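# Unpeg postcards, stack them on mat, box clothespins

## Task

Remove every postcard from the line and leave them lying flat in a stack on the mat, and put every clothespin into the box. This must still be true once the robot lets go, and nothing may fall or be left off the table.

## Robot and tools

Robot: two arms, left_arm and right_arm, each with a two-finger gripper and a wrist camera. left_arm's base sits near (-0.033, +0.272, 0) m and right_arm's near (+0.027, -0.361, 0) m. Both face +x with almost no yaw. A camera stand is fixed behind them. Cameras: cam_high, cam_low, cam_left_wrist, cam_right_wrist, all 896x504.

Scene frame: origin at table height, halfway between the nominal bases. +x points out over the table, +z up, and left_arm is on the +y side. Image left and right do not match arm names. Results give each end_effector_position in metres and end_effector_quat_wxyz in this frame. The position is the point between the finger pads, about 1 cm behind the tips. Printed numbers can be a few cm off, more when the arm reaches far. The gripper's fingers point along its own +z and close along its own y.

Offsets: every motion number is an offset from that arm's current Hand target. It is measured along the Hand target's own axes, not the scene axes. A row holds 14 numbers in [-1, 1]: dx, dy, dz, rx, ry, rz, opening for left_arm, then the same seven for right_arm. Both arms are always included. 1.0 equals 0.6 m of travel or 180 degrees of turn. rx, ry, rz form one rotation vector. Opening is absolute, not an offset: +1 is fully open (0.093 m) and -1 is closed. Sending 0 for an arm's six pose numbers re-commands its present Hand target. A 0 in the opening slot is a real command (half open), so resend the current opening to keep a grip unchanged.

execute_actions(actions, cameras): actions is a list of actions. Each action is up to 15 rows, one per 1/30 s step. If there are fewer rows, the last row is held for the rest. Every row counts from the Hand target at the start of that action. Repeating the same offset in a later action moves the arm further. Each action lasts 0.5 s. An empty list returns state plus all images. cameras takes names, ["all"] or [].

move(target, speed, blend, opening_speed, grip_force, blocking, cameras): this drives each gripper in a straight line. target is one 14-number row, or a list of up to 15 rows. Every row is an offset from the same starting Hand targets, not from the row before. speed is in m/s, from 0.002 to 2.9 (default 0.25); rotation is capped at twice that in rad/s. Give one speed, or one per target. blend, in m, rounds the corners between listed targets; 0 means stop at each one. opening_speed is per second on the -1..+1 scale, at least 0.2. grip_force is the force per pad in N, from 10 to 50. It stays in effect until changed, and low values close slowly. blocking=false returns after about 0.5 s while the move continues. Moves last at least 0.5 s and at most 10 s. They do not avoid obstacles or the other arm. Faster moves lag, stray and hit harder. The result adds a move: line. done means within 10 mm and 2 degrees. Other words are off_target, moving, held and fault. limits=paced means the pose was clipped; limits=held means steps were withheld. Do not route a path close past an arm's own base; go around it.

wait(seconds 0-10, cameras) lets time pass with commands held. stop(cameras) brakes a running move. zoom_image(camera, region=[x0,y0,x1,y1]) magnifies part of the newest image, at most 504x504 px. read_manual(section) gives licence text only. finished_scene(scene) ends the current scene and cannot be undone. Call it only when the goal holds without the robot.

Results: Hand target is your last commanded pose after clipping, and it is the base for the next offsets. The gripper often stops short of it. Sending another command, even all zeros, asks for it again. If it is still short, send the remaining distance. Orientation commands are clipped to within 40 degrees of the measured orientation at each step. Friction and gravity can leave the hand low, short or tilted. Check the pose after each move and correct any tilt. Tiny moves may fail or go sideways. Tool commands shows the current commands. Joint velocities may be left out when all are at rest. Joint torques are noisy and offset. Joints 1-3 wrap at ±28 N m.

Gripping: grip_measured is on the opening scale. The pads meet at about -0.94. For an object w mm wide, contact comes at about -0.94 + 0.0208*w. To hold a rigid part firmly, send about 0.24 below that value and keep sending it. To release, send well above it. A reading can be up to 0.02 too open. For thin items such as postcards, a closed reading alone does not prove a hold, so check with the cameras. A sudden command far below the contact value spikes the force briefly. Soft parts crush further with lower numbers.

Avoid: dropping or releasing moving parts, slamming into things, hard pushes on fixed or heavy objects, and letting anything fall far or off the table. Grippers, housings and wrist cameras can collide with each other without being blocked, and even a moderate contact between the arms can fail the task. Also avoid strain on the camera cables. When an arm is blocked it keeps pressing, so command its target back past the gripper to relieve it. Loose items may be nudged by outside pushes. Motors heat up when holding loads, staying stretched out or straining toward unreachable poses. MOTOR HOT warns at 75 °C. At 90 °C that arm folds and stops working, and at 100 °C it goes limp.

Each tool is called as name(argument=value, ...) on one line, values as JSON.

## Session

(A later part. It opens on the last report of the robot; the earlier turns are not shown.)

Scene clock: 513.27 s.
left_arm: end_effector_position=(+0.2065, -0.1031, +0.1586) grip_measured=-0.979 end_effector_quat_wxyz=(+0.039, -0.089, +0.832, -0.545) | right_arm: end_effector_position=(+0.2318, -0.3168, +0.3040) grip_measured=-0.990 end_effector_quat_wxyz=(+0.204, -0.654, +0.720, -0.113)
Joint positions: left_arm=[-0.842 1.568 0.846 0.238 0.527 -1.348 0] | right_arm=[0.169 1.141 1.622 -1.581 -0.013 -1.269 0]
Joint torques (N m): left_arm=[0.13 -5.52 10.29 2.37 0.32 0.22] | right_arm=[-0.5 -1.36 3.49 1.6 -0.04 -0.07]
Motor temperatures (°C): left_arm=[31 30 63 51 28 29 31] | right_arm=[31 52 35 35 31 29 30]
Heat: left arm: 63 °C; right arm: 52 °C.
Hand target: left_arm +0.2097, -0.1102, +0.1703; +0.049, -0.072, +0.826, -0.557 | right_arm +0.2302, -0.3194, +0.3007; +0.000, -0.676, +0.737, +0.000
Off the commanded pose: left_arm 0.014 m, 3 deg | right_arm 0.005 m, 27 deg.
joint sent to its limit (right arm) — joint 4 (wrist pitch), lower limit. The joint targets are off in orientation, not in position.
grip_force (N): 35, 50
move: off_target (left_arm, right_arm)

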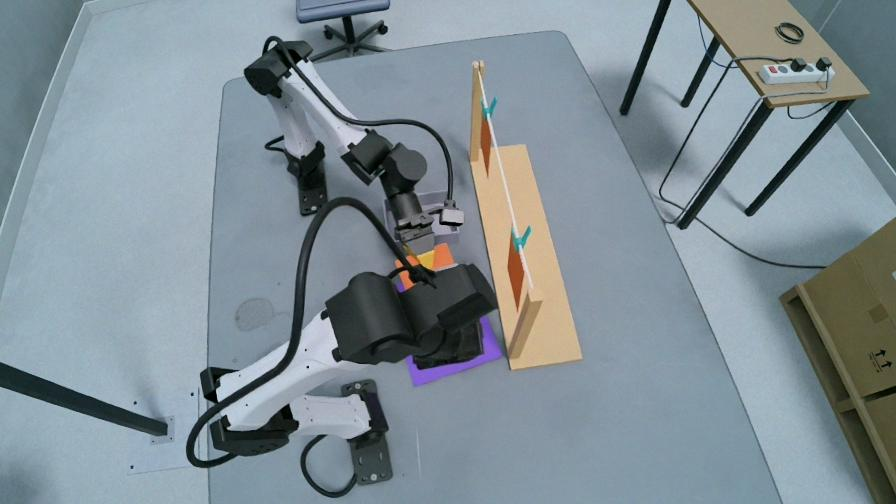

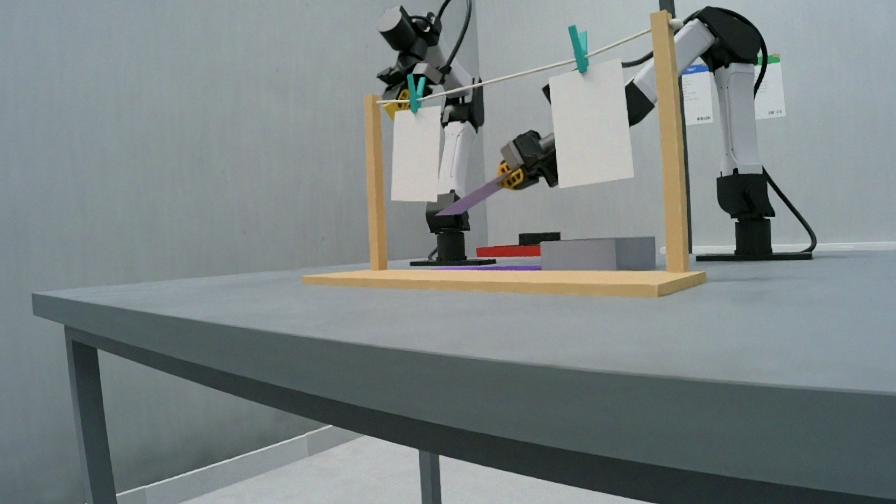

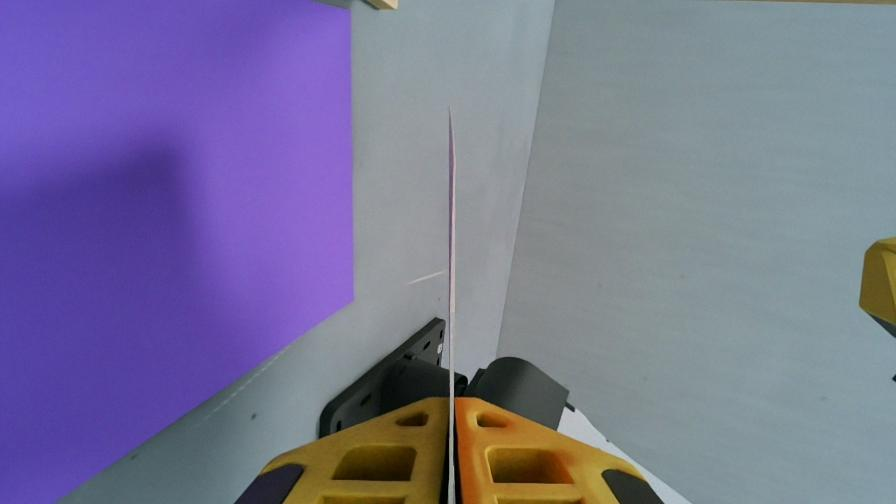

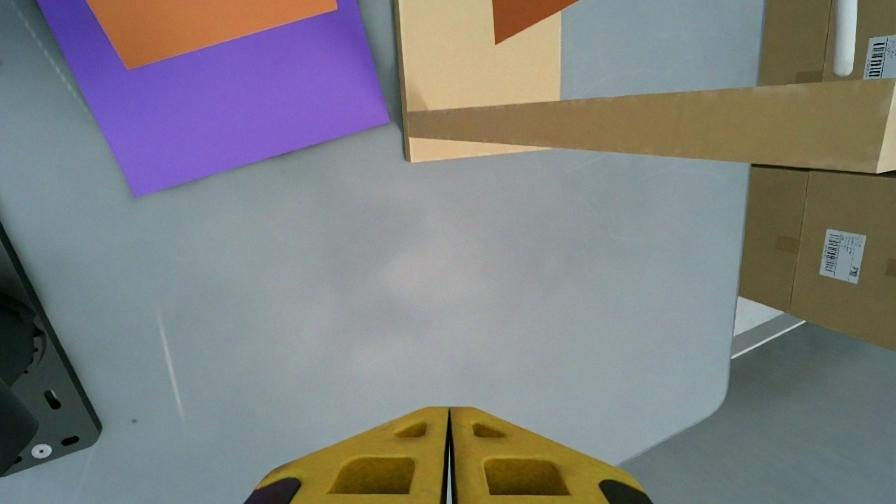

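move(target=[0.0028,0.138,0.0947,0,0,0,-1,0,0,0,0,0,0,-1], speed=0.15, cameras=["cam_right_wrist","cam_low","cam_left_wrist"])

zoom_image(camera="cam_low", region=[380, 150, 660, 300])

Scene clock: 542.03 s.
left_arm: end_effector_position=(+0.2121, -0.1310, +0.0745) grip_measured=-0.979 end_effector_quat_wxyz=(+0.045, -0.071, +0.826, -0.557) | right_arm: end_effector_position=(+0.2318, -0.3168, +0.3040) grip_measured=-0.990 end_effector_quat_wxyz=(+0.204, -0.654, +0.720, -0.113)
Joint positions: left_arm=[-0.88 1.896 0.776 0.675 0.512 -1.347 0] | right_arm=[0.169 1.141 1.622 -1.581 -0.013 -1.269 0]
Joint torques (N m): left_arm=[-0.13 -7.12 5.89 2.38 0.11 0] | right_arm=[-0.49 -1.37 3.49 1.61 -0.04 -0.07]
Motor temperatures (°C): left_arm=[31 33 63 56 29 29 31] | right_arm=[31 48 35 35 31 29 30]
Heat: left arm: 63 °C; right arm: 48 °C.
Hand target: left_arm +0.2119, -0.1318, +0.0724; +0.049, -0.073, +0.826, -0.557 | right_arm +0.2302, -0.3194, +0.3007; +0.000, -0.676, +0.737, +0.000
Off the commanded pose: left_arm 0.002 m, 0 deg | right_arm 0.005 m, 27 deg.
joint sent to its limit (right arm) — joint 4 (wrist pitch), lower limit. The joint targets are off in orientation, not in position.
grip_force (N): 35, 50
move: off_target (right_arm)
Images, in order (width x height): cam_low 896x504, cam_left_wrist 896x504, cam_right_wrist 896x504.

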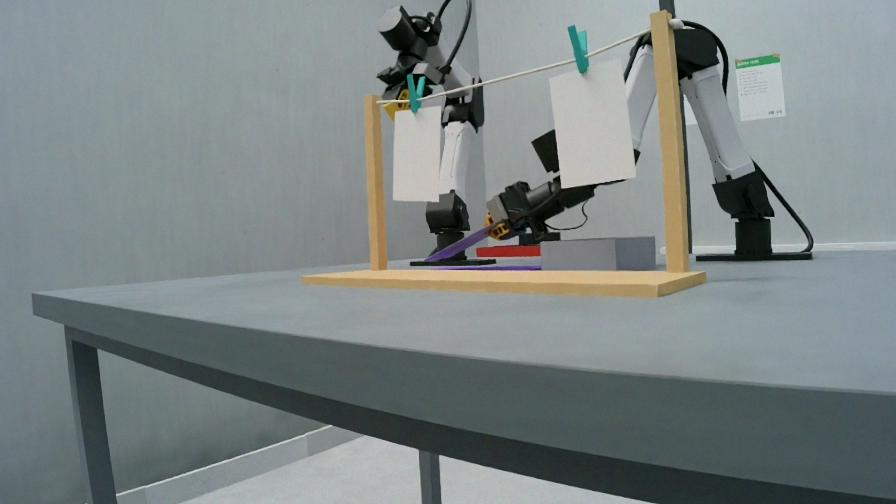

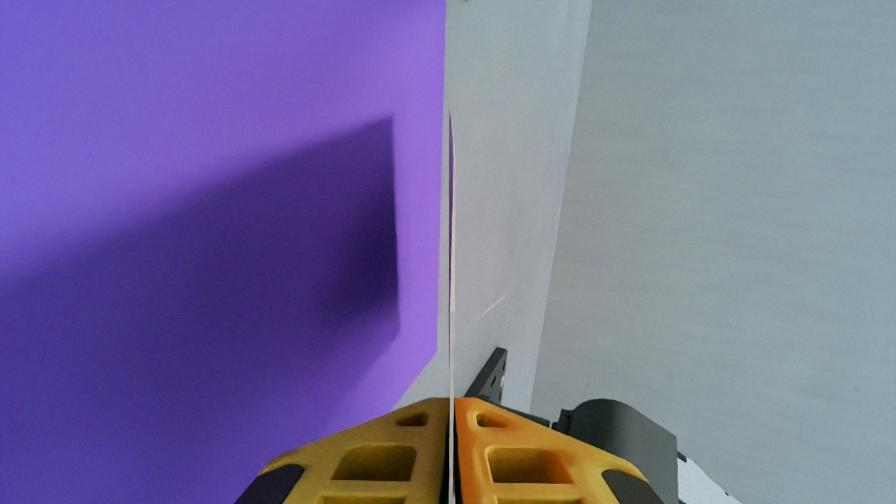

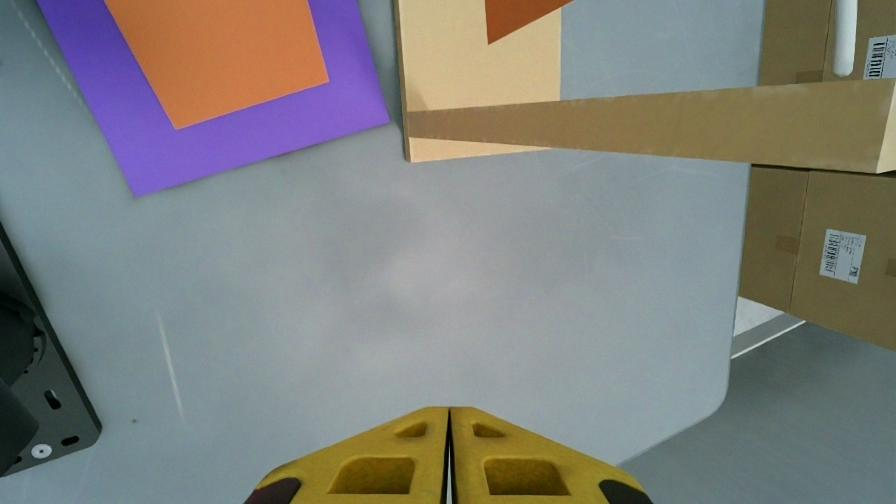

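Scaled by 1.800.

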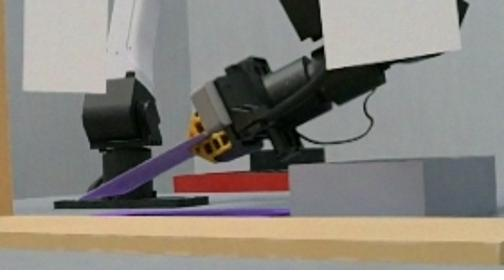

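move(target=[-0.0009,0.0366,0.0095,0,0,0,-1,0,0,0,0,0,0,-1], speed=0.06, cameras=["cam_right_wrist","cam_low"])

zoom_image(camera="cam_low", region=[380, 150, 660, 300])

Scene clock: 556.93 s.
left_arm: end_effector_position=(+0.2113, -0.1301, +0.0534) grip_measured=-0.979 end_effector_quat_wxyz=(+0.045, -0.071, +0.825, -0.558) | right_arm: end_effector_position=(+0.2318, -0.3168, +0.3040) grip_measured=-0.990 end_effector_quat_wxyz=(+0.204, -0.654, +0.720, -0.113)
Joint positions: left_arm=[-0.88 1.97 0.753 0.776 0.512 -1.347 0] | right_arm=[0.169 1.141 1.622 -1.581 -0.013 -1.269 0]
Joint torques (N m): left_arm=[0.49 -7.01 5.31 2.39 0.14 0.06] | right_arm=[-0.5 -1.37 3.51 1.6 -0.04 -0.07]
Motor temperatures (°C): left_arm=[31 34 59 55 28 29 31] | right_arm=[31 47 35 35 31 29 30]
Heat: left arm: 59 °C; right arm: 47 °C.
Hand target: left_arm +0.2119, -0.1289, +0.0499; +0.049, -0.073, +0.826, -0.557 | right_arm +0.2302, -0.3194, +0.3007; +0.000, -0.676, +0.737, +0.000
Off the commanded pose: left_arm 0.004 m, 0 deg | right_arm 0.005 m, 27 deg.
joint sent to its limit (right arm) — joint 4 (wrist pitch), lower limit. The joint targets are off in orientation, not in position.
grip_force (N): 35, 50
move: off_target (right_arm)
Images, in order (width x height): cam_low 896x504, cam_right_wrist 896x504.

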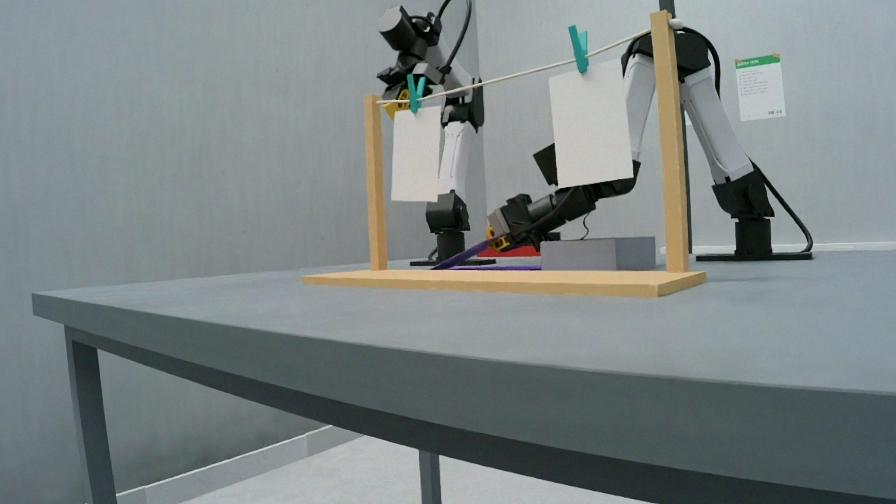

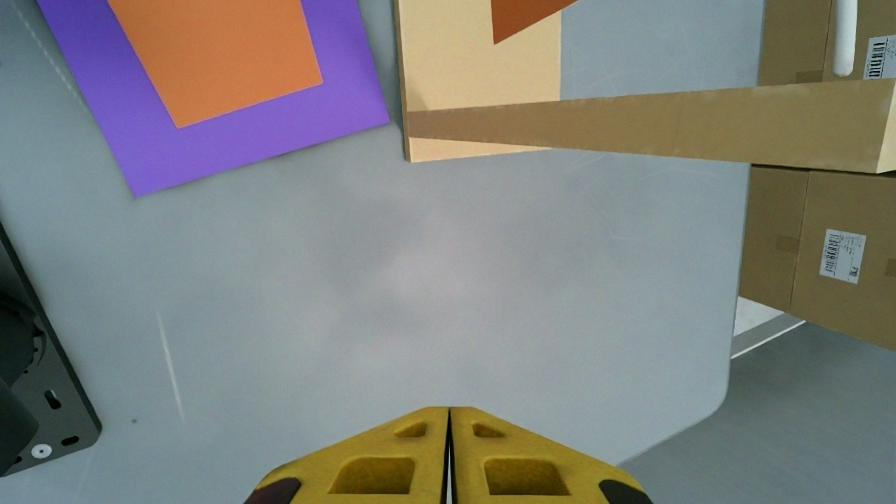

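Scaled by 1.800.

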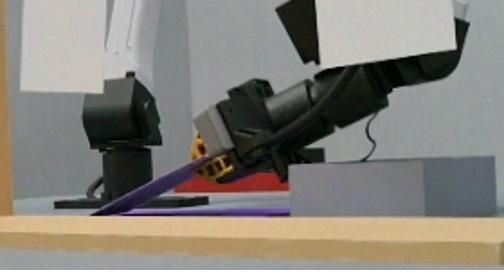

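move(target=[[0,0.006,0.0025,0,0,0,-1,-0.1328,0.0115,0.25,0,0,-0.5,-1],[0,0.006,0.0025,0,0,0,-1,-0.1617,0.0157,0.4,0,0,-0.5,-1]], speed=[0.2,0.12], blend=[0.02,0], cameras=["cam_right_wrist","cam_low","cam_high"])

zoom_image(camera="cam_low", region=[380, 150, 660, 300])

Scene clock: 586.67 s.
left_arm: end_effector_position=(+0.2120, -0.1308, +0.0524) grip_measured=-0.979 end_effector_quat_wxyz=(+0.047, -0.069, +0.824, -0.561) | right_arm: end_effector_position=(+0.2316, -0.2222, +0.0639) grip_measured=-0.990 end_effector_quat_wxyz=(+0.065, +0.981, -0.173, +0.064)
Joint positions: left_arm=[-0.88 1.98 0.753 0.793 0.512 -1.347 0] | right_arm=[0.687 1.529 0.992 -1.055 0.182 -2.069 0]
Joint torques (N m): left_arm=[0.28 -6.48 5.05 2.43 0.15 0.06] | right_arm=[-0.08 -4.64 3.92 0.44 -0.14 -0.13]
Motor temperatures (°C): left_arm=[31 37 54 58 28 29 31] | right_arm=[31 46 34 35 31 29 30]
Heat: left arm: 58 °C; right arm: 46 °C.
Hand target: left_arm +0.2119, -0.1289, +0.0460; +0.049, -0.073, +0.826, -0.557 | right_arm +0.2295, -0.2220, +0.0607; +0.000, +0.999, -0.044, +0.001
Off the commanded pose: left_arm 0.007 m, 1 deg | right_arm 0.004 m, 18 deg.
joint sent to its limit (right arm) — joint 6 (wrist roll), lower limit. The joint targets are off in orientation, not in position.
grip_force (N): 35, 50
move: off_target (right_arm)
Images, in order (width x height): cam_high 896x504, cam_low 896x504, cam_right_wrist 896x504.

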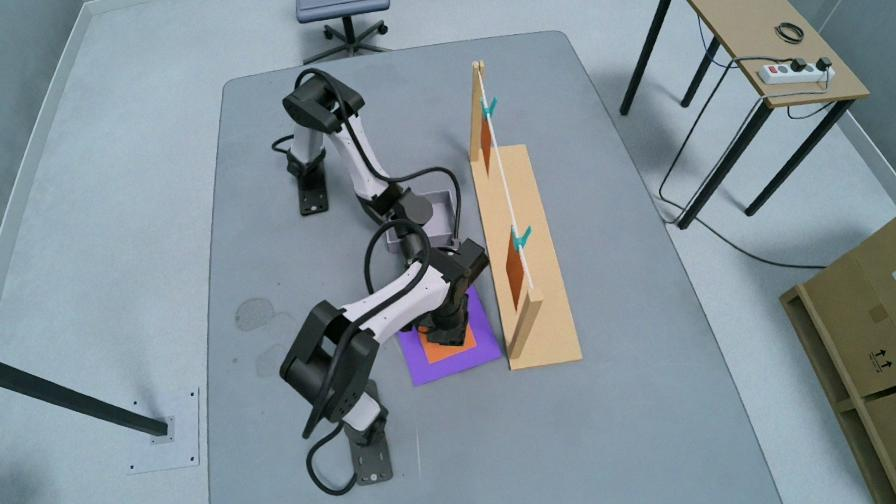

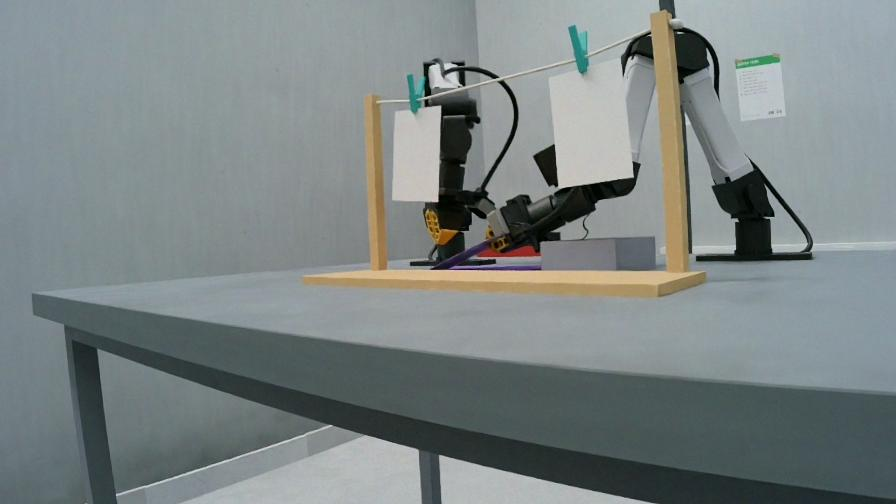

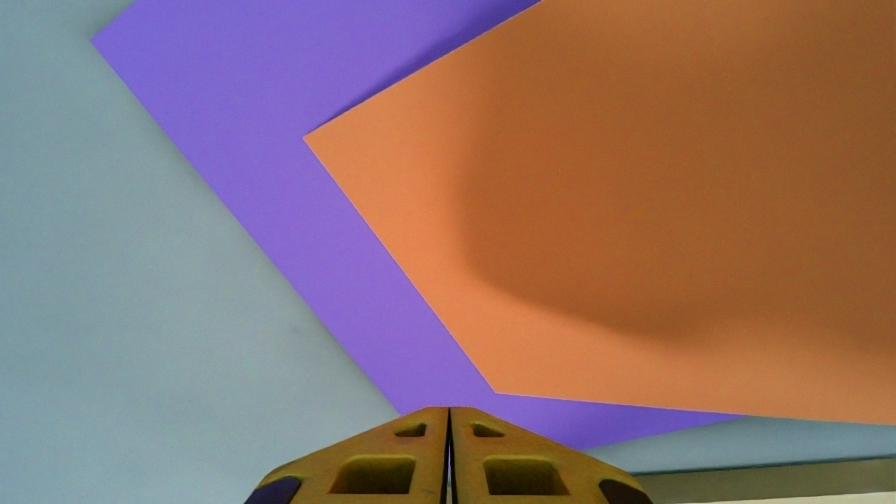

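Scaled by 1.800.

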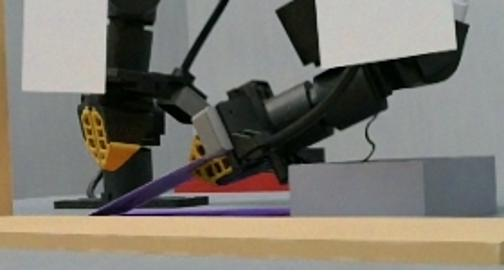

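move(target=[[0,0,0,0,0,0,-1,0,-0.0133,0,0,0,0,-1],[0,0,0,0,0,0,-1,0,-0.0133,0.0745,0,0,0,-1]], speed=0.06, cameras=["cam_right_wrist","cam_low"])

zoom_image(camera="cam_low", region=[380, 150, 660, 300])

Scene clock: 608.17 s.
left_arm: end_effector_position=(+0.2118, -0.1306, +0.0503) grip_measured=-0.979 end_effector_quat_wxyz=(+0.046, -0.070, +0.825, -0.559) | right_arm: end_effector_position=(+0.2331, -0.2162, +0.0213) grip_measured=-0.990 end_effector_quat_wxyz=(+0.062, +0.982, -0.168, +0.064)
Joint positions: left_arm=[-0.88 1.985 0.753 0.793 0.512 -1.347 0] | right_arm=[0.698 1.611 0.892 -0.87 0.178 -2.069 0]
Joint torques (N m): left_arm=[0.38 -7.27 4.96 2.41 0.12 0.08] | right_arm=[0.17 -4.25 3.63 0.56 -0.23 -0.13]
Motor temperatures (°C): left_arm=[31 37 52 57 28 29 31] | right_arm=[31 47 35 34 31 29 30]
Heat: left arm: 57 °C; right arm: 47 °C.
Hand target: left_arm +0.2119, -0.1289, +0.0460; +0.049, -0.073, +0.826, -0.557 | right_arm +0.2303, -0.2140, +0.0160; +0.000, +0.999, -0.044, +0.001
Off the commanded pose: left_arm 0.005 m, 0 deg | right_arm 0.006 m, 18 deg.
joint sent to its limit (right arm) — joint 6 (wrist roll), lower limit. The joint targets are off in orientation, not in position.
grip_force (N): 35, 50
move: off_target (right_arm)
Images, in order (width x height): cam_low 896x504, cam_right_wrist 896x504.

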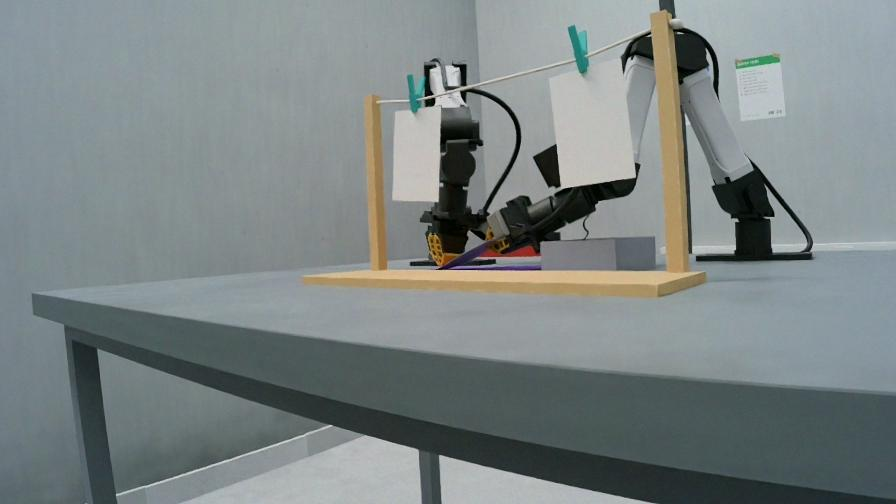

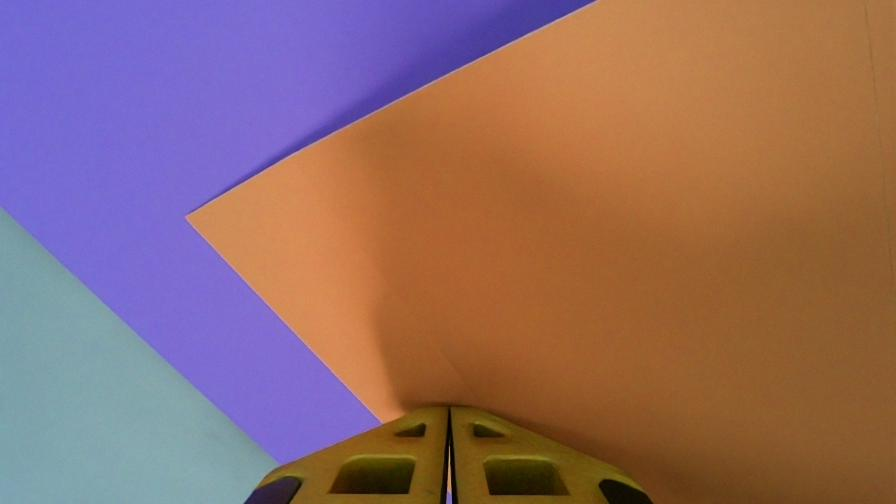

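Scaled by 1.800.

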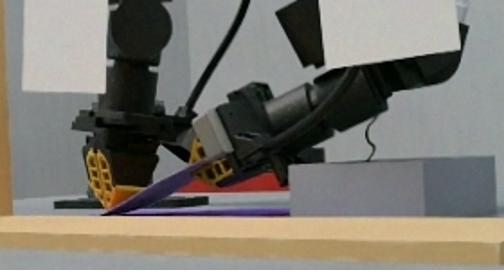

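move(target=[[0,0,0,0,0,0,-1,0,0,0.0075,0,0,0,-1],[0,0,0,0,0,0,0.0,0,0,0.0075,0,0,0,-1]], speed=0.05, opening_speed=0.4, cameras=["cam_right_wrist","cam_low","cam_left_wrist"])

zoom_image(camera="cam_low", region=[380, 150, 660, 300])

Scene clock: 648.20 s.
left_arm: end_effector_position=(+0.2118, -0.1306, +0.0503) grip_measured=-0.002 end_effector_quat_wxyz=(+0.046, -0.070, +0.825, -0.559) | right_arm: end_effector_position=(+0.2345, -0.2147, +0.0167) grip_measured=-0.990 end_effector_quat_wxyz=(+0.058, +0.982, -0.168, +0.066)
Joint positions: left_arm=[-0.88 1.985 0.753 0.793 0.511 -1.347 0.045] | right_arm=[0.698 1.619 0.88 -0.841 0.176 -2.069 0]
Joint torques (N m): left_arm=[0.43 -7.05 4.97 2.45 0.16 0.06] | right_arm=[0.09 -4.29 3.62 0.47 -0.24 -0.13]
Motor temperatures (°C): left_arm=[31 37 50 57 28 29 31] | right_arm=[31 47 34 34 31 29 30]
Heat: left arm: 57 °C; right arm: 47 °C.
Hand target: left_arm +0.2119, -0.1289, +0.0460; +0.049, -0.073, +0.826, -0.558 | right_arm +0.2302, -0.2140, +0.0115; +0.000, +0.999, -0.044, +0.000
Off the commanded pose: left_arm 0.005 m, 0 deg | right_arm 0.007 m, 18 deg.
joint sent to its limit (right arm) — joint 6 (wrist roll), lower limit. The joint targets are off in orientation, not in position.
grip_force (N): 35, 50
move: off_target (right_arm)
Images, in order (width x height): cam_low 896x504, cam_left_wrist 896x504, cam_right_wrist 896x504.

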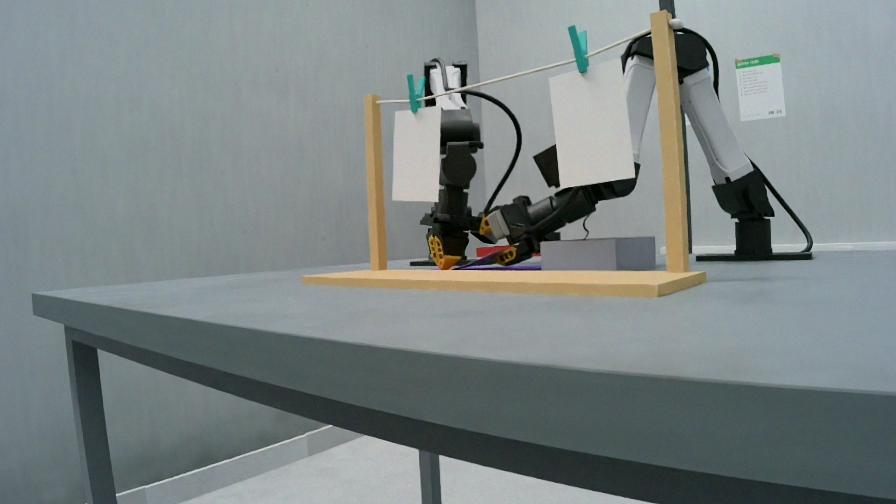

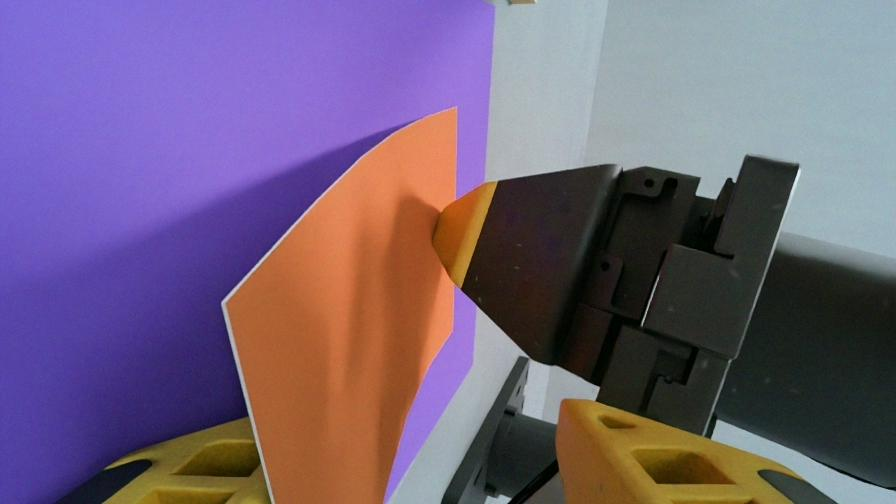

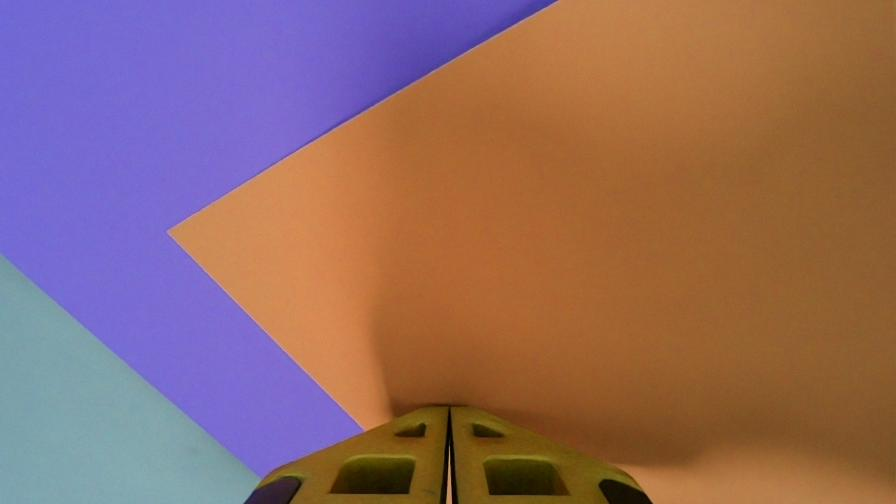

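Scaled by 1.800.

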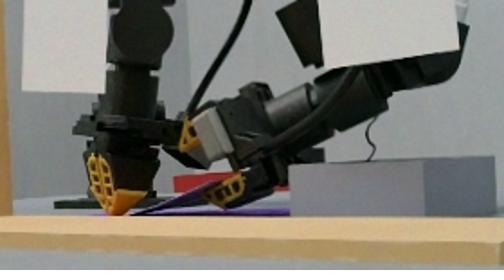

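move(target=[[0,0.0125,-0.0308,0,0,0,0.0,0,0,0,0,0,0,-1],[0,0.0125,-0.089,0,0,0,0.0,0,0,0,0,0,0,-1]], speed=0.04, blend=[0.005,0], cameras=["cam_right_wrist","cam_low","cam_left_wrist"])

zoom_image(camera="cam_low", region=[380, 150, 660, 300])

Scene clock: 659.57 s.
left_arm: end_effector_position=(+0.2030, -0.0800, +0.0529) grip_measured=-0.002 end_effector_quat_wxyz=(+0.041, -0.082, +0.827, -0.555) | right_arm: end_effector_position=(+0.2344, -0.2148, +0.0166) grip_measured=-0.990 end_effector_quat_wxyz=(+0.058, +0.982, -0.168, +0.066)
Joint positions: left_arm=[-0.79 1.851 0.581 0.795 0.585 -1.319 0.045] | right_arm=[0.698 1.619 0.879 -0.841 0.176 -2.069 0]
Joint torques (N m): left_arm=[0.7 -8.68 4.6 2.12 0.32 0.32] | right_arm=[0.09 -4.29 3.64 0.47 -0.24 -0.13]
Motor temperatures (°C): left_arm=[31 37 49 57 28 29 31] | right_arm=[31 47 34 33 31 29 30]
Heat: left arm: 57 °C; right arm: 47 °C.
Hand target: left_arm +0.2028, -0.0775, +0.0590; +0.049, -0.073, +0.826, -0.558 | right_arm +0.2302, -0.2140, +0.0115; +0.000, +0.999, -0.044, +0.000
Off the commanded pose: left_arm 0.007 m, 1 deg | right_arm 0.007 m, 18 deg.
joint sent to its limit (right arm) — joint 6 (wrist roll), lower limit. The joint targets are off in orientation, not in position.
grip_force (N): 35, 50
move: off_target (right_arm)
Images, in order (width x height): cam_low 896x504, cam_left_wrist 896x504, cam_right_wrist 896x504.

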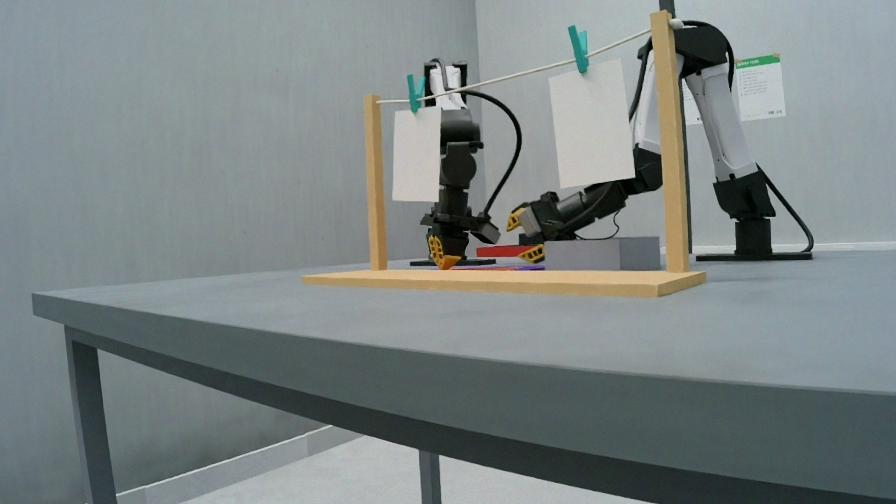

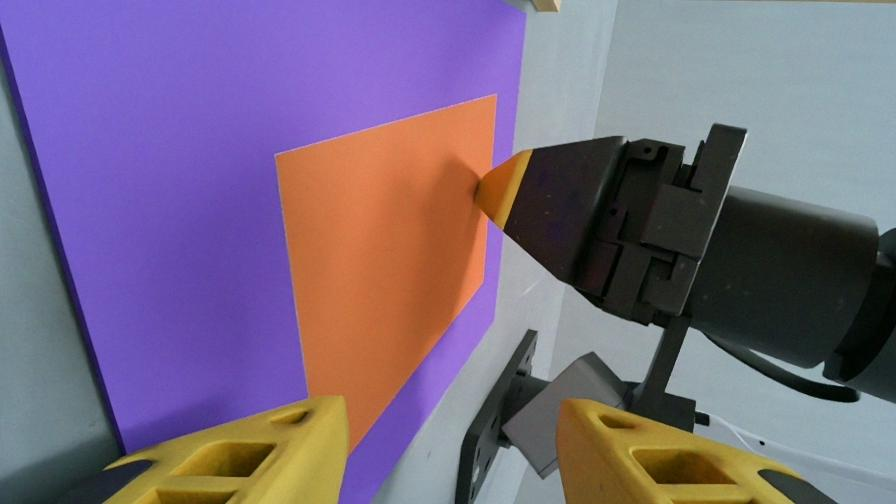

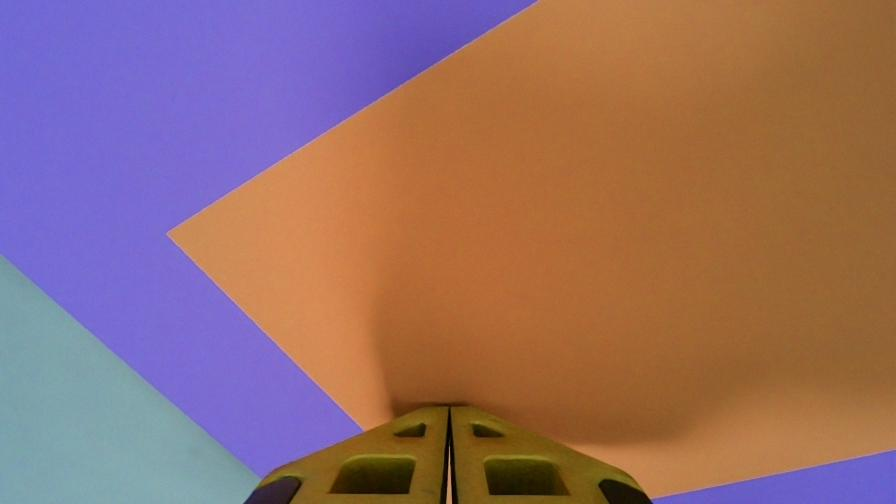

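Scaled by 1.800.

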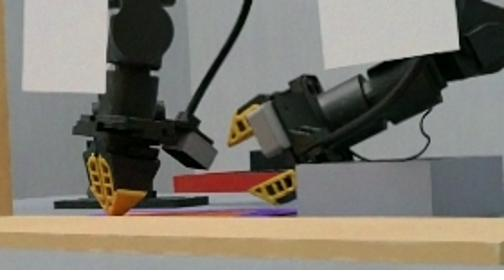

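move(target=[[0,-0.1545,-0.0624,0,0,0,0.0,0,0,0,0,0,0,-1],[0,-0.28,-0.113,0,0,0,0.0,0,0,-0.1,0,0,0,-1]], speed=[0.12,0.15], cameras=["cam_right_wrist","cam_high","cam_left_wrist"])

Scene clock: 677.20 s.
left_arm: end_effector_position=(+0.2006, -0.0779, +0.2234) grip_measured=-0.002 end_effector_quat_wxyz=(+0.035, -0.085, +0.832, -0.547) | right_arm: end_effector_position=(+0.2279, -0.2205, +0.0622) grip_measured=-0.990 end_effector_quat_wxyz=(+0.072, +0.982, -0.167, +0.055)
Joint positions: left_arm=[-0.79 1.398 0.969 -0.071 0.586 -1.315 0.045] | right_arm=[0.698 1.545 1 -1.07 0.176 -2.069 0]
Joint torques (N m): left_arm=[0.9 -6.46 10.78 2.05 0.29 0.18] | right_arm=[0.44 -5.85 6.93 0.11 -0.17 -0.13]
Motor temperatures (°C): left_arm=[31 40 50 57 28 29 31] | right_arm=[31 47 34 33 31 29 30]
Heat: left arm: 57 °C; right arm: 47 °C.
Hand target: left_arm +0.2028, -0.0773, +0.2401; +0.049, -0.073, +0.826, -0.557 | right_arm +0.2302, -0.2140, +0.0715; +0.000, +0.999, -0.044, +0.000
Off the commanded pose: left_arm 0.017 m, 3 deg | right_arm 0.012 m, 18 deg.
joint sent to its limit (right arm) — joint 6 (wrist roll), lower limit. The joint targets are off in orientation, not in position.
grip_force (N): 35, 50
move: off_target (left_arm, right_arm)
Images, in order (width x height): cam_high 896x504, cam_left_wrist 896x504, cam_right_wrist 896x504.

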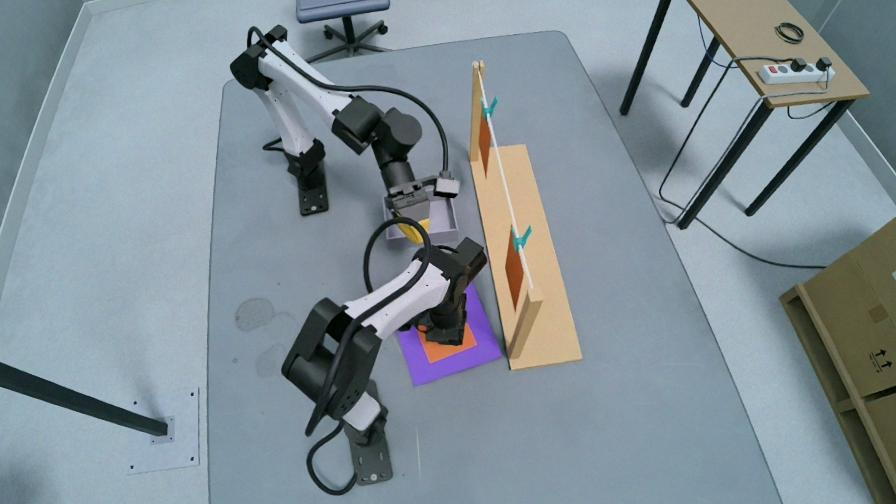

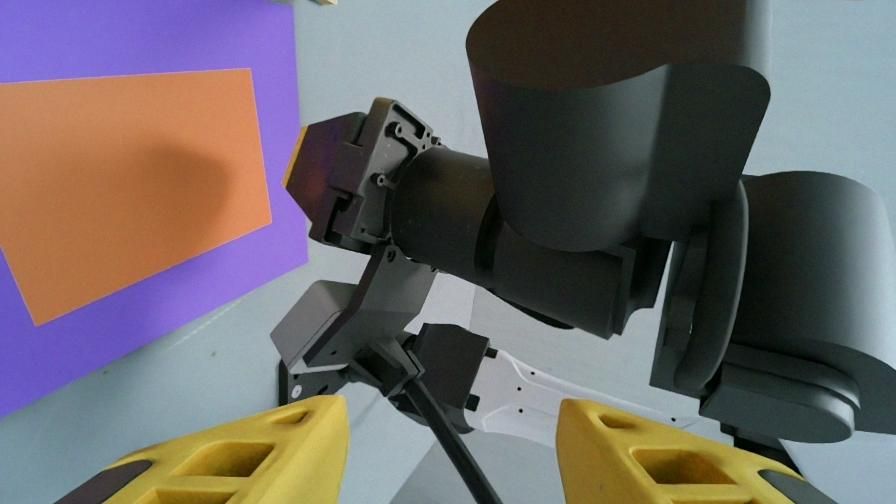

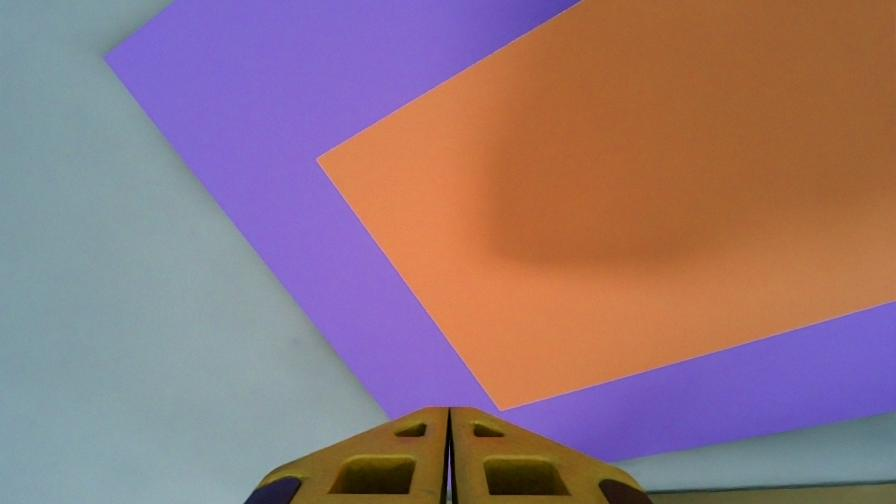

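move(target=[[-0.0405,-0.0422,-0.2958,-0.1546,-0.1045,0.1191,-0.3,0,0,-0.35,0,0,0,0.2],[-0.2342,-0.0248,-0.3919,-0.3092,-0.2089,0.2382,-0.3,0.1806,-0.0394,-0.5975,0.2597,-0.2597,0.4497,0.2]], speed=0.3, blend=[0.05,0], cameras=["all"])

Scene clock: 712.90 s.
left_arm: end_effector_position=(+0.3003, +0.1543, +0.3425) grip_measured=-0.298 end_effector_quat_wxyz=(+0.444, +0.036, +0.895, -0.029) | right_arm: end_effector_position=(+0.3397, -0.1996, +0.4239) grip_measured=+0.199 end_effector_quat_wxyz=(+0.435, -0.540, +0.648, +0.314)
Joint positions: left_arm=[-0.509 1.294 1.566 -0.954 -0.294 -0.256 0.031] | right_arm=[0.017 1.732 2.307 -1.581 -1.044 -1.008 0.055]
Joint torques (N m): left_arm=[0.66 -3.06 7.43 2.2 -0.07 0.13] | right_arm=[-0.96 -4.85 5.93 1.52 -0.92 0.02]
Motor temperatures (°C): left_arm=[31 39 58 57 29 29 31] | right_arm=[31 47 36 33 31 29 30]
Heat: left arm: 58 °C; right arm: 47 °C.
Hand target: left_arm +0.3043, +0.1565, +0.3418; +0.447, +0.039, +0.894, -0.020 | right_arm +0.3398, -0.2001, +0.4301; +0.369, -0.585, +0.639, +0.338
Off the commanded pose: left_arm 0.005 m, 1 deg | right_arm 0.006 m, 10 deg.
joint sent to its limit (right arm) — joint 4 (wrist pitch), lower limit. The joint targets are off in orientation, not in position.
grip_force (N): 35, 50
move: off_target (right_arm)

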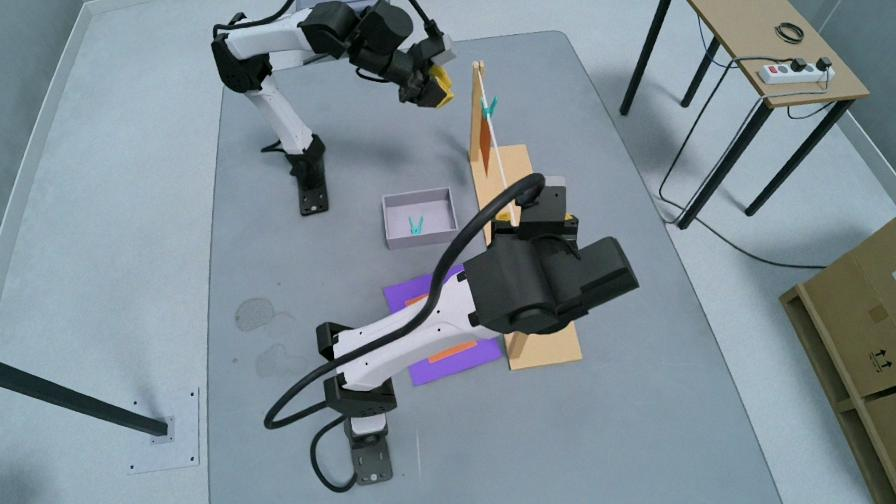

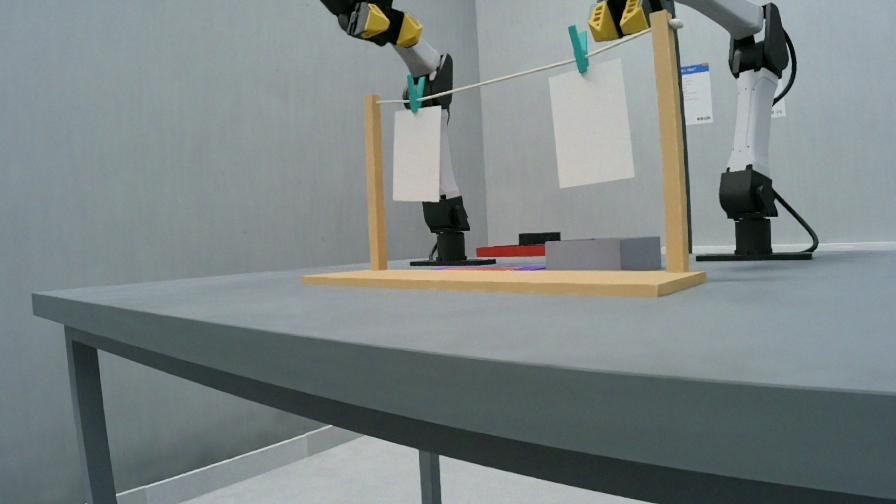

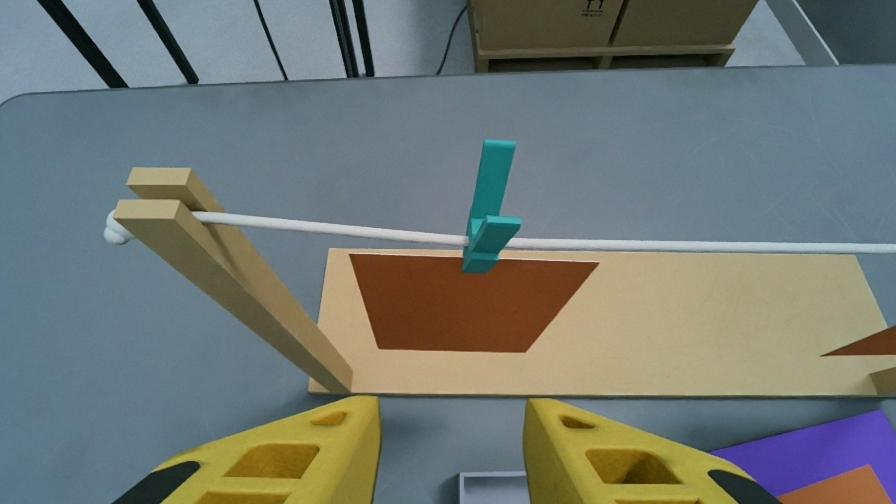

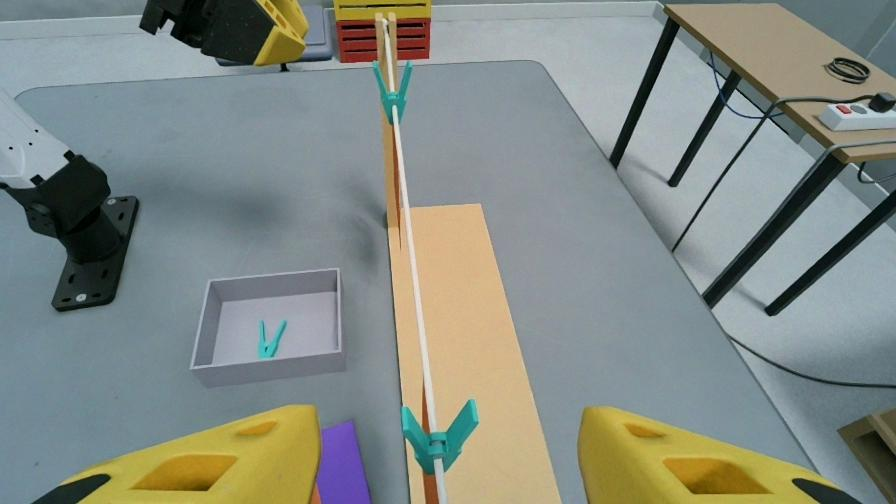

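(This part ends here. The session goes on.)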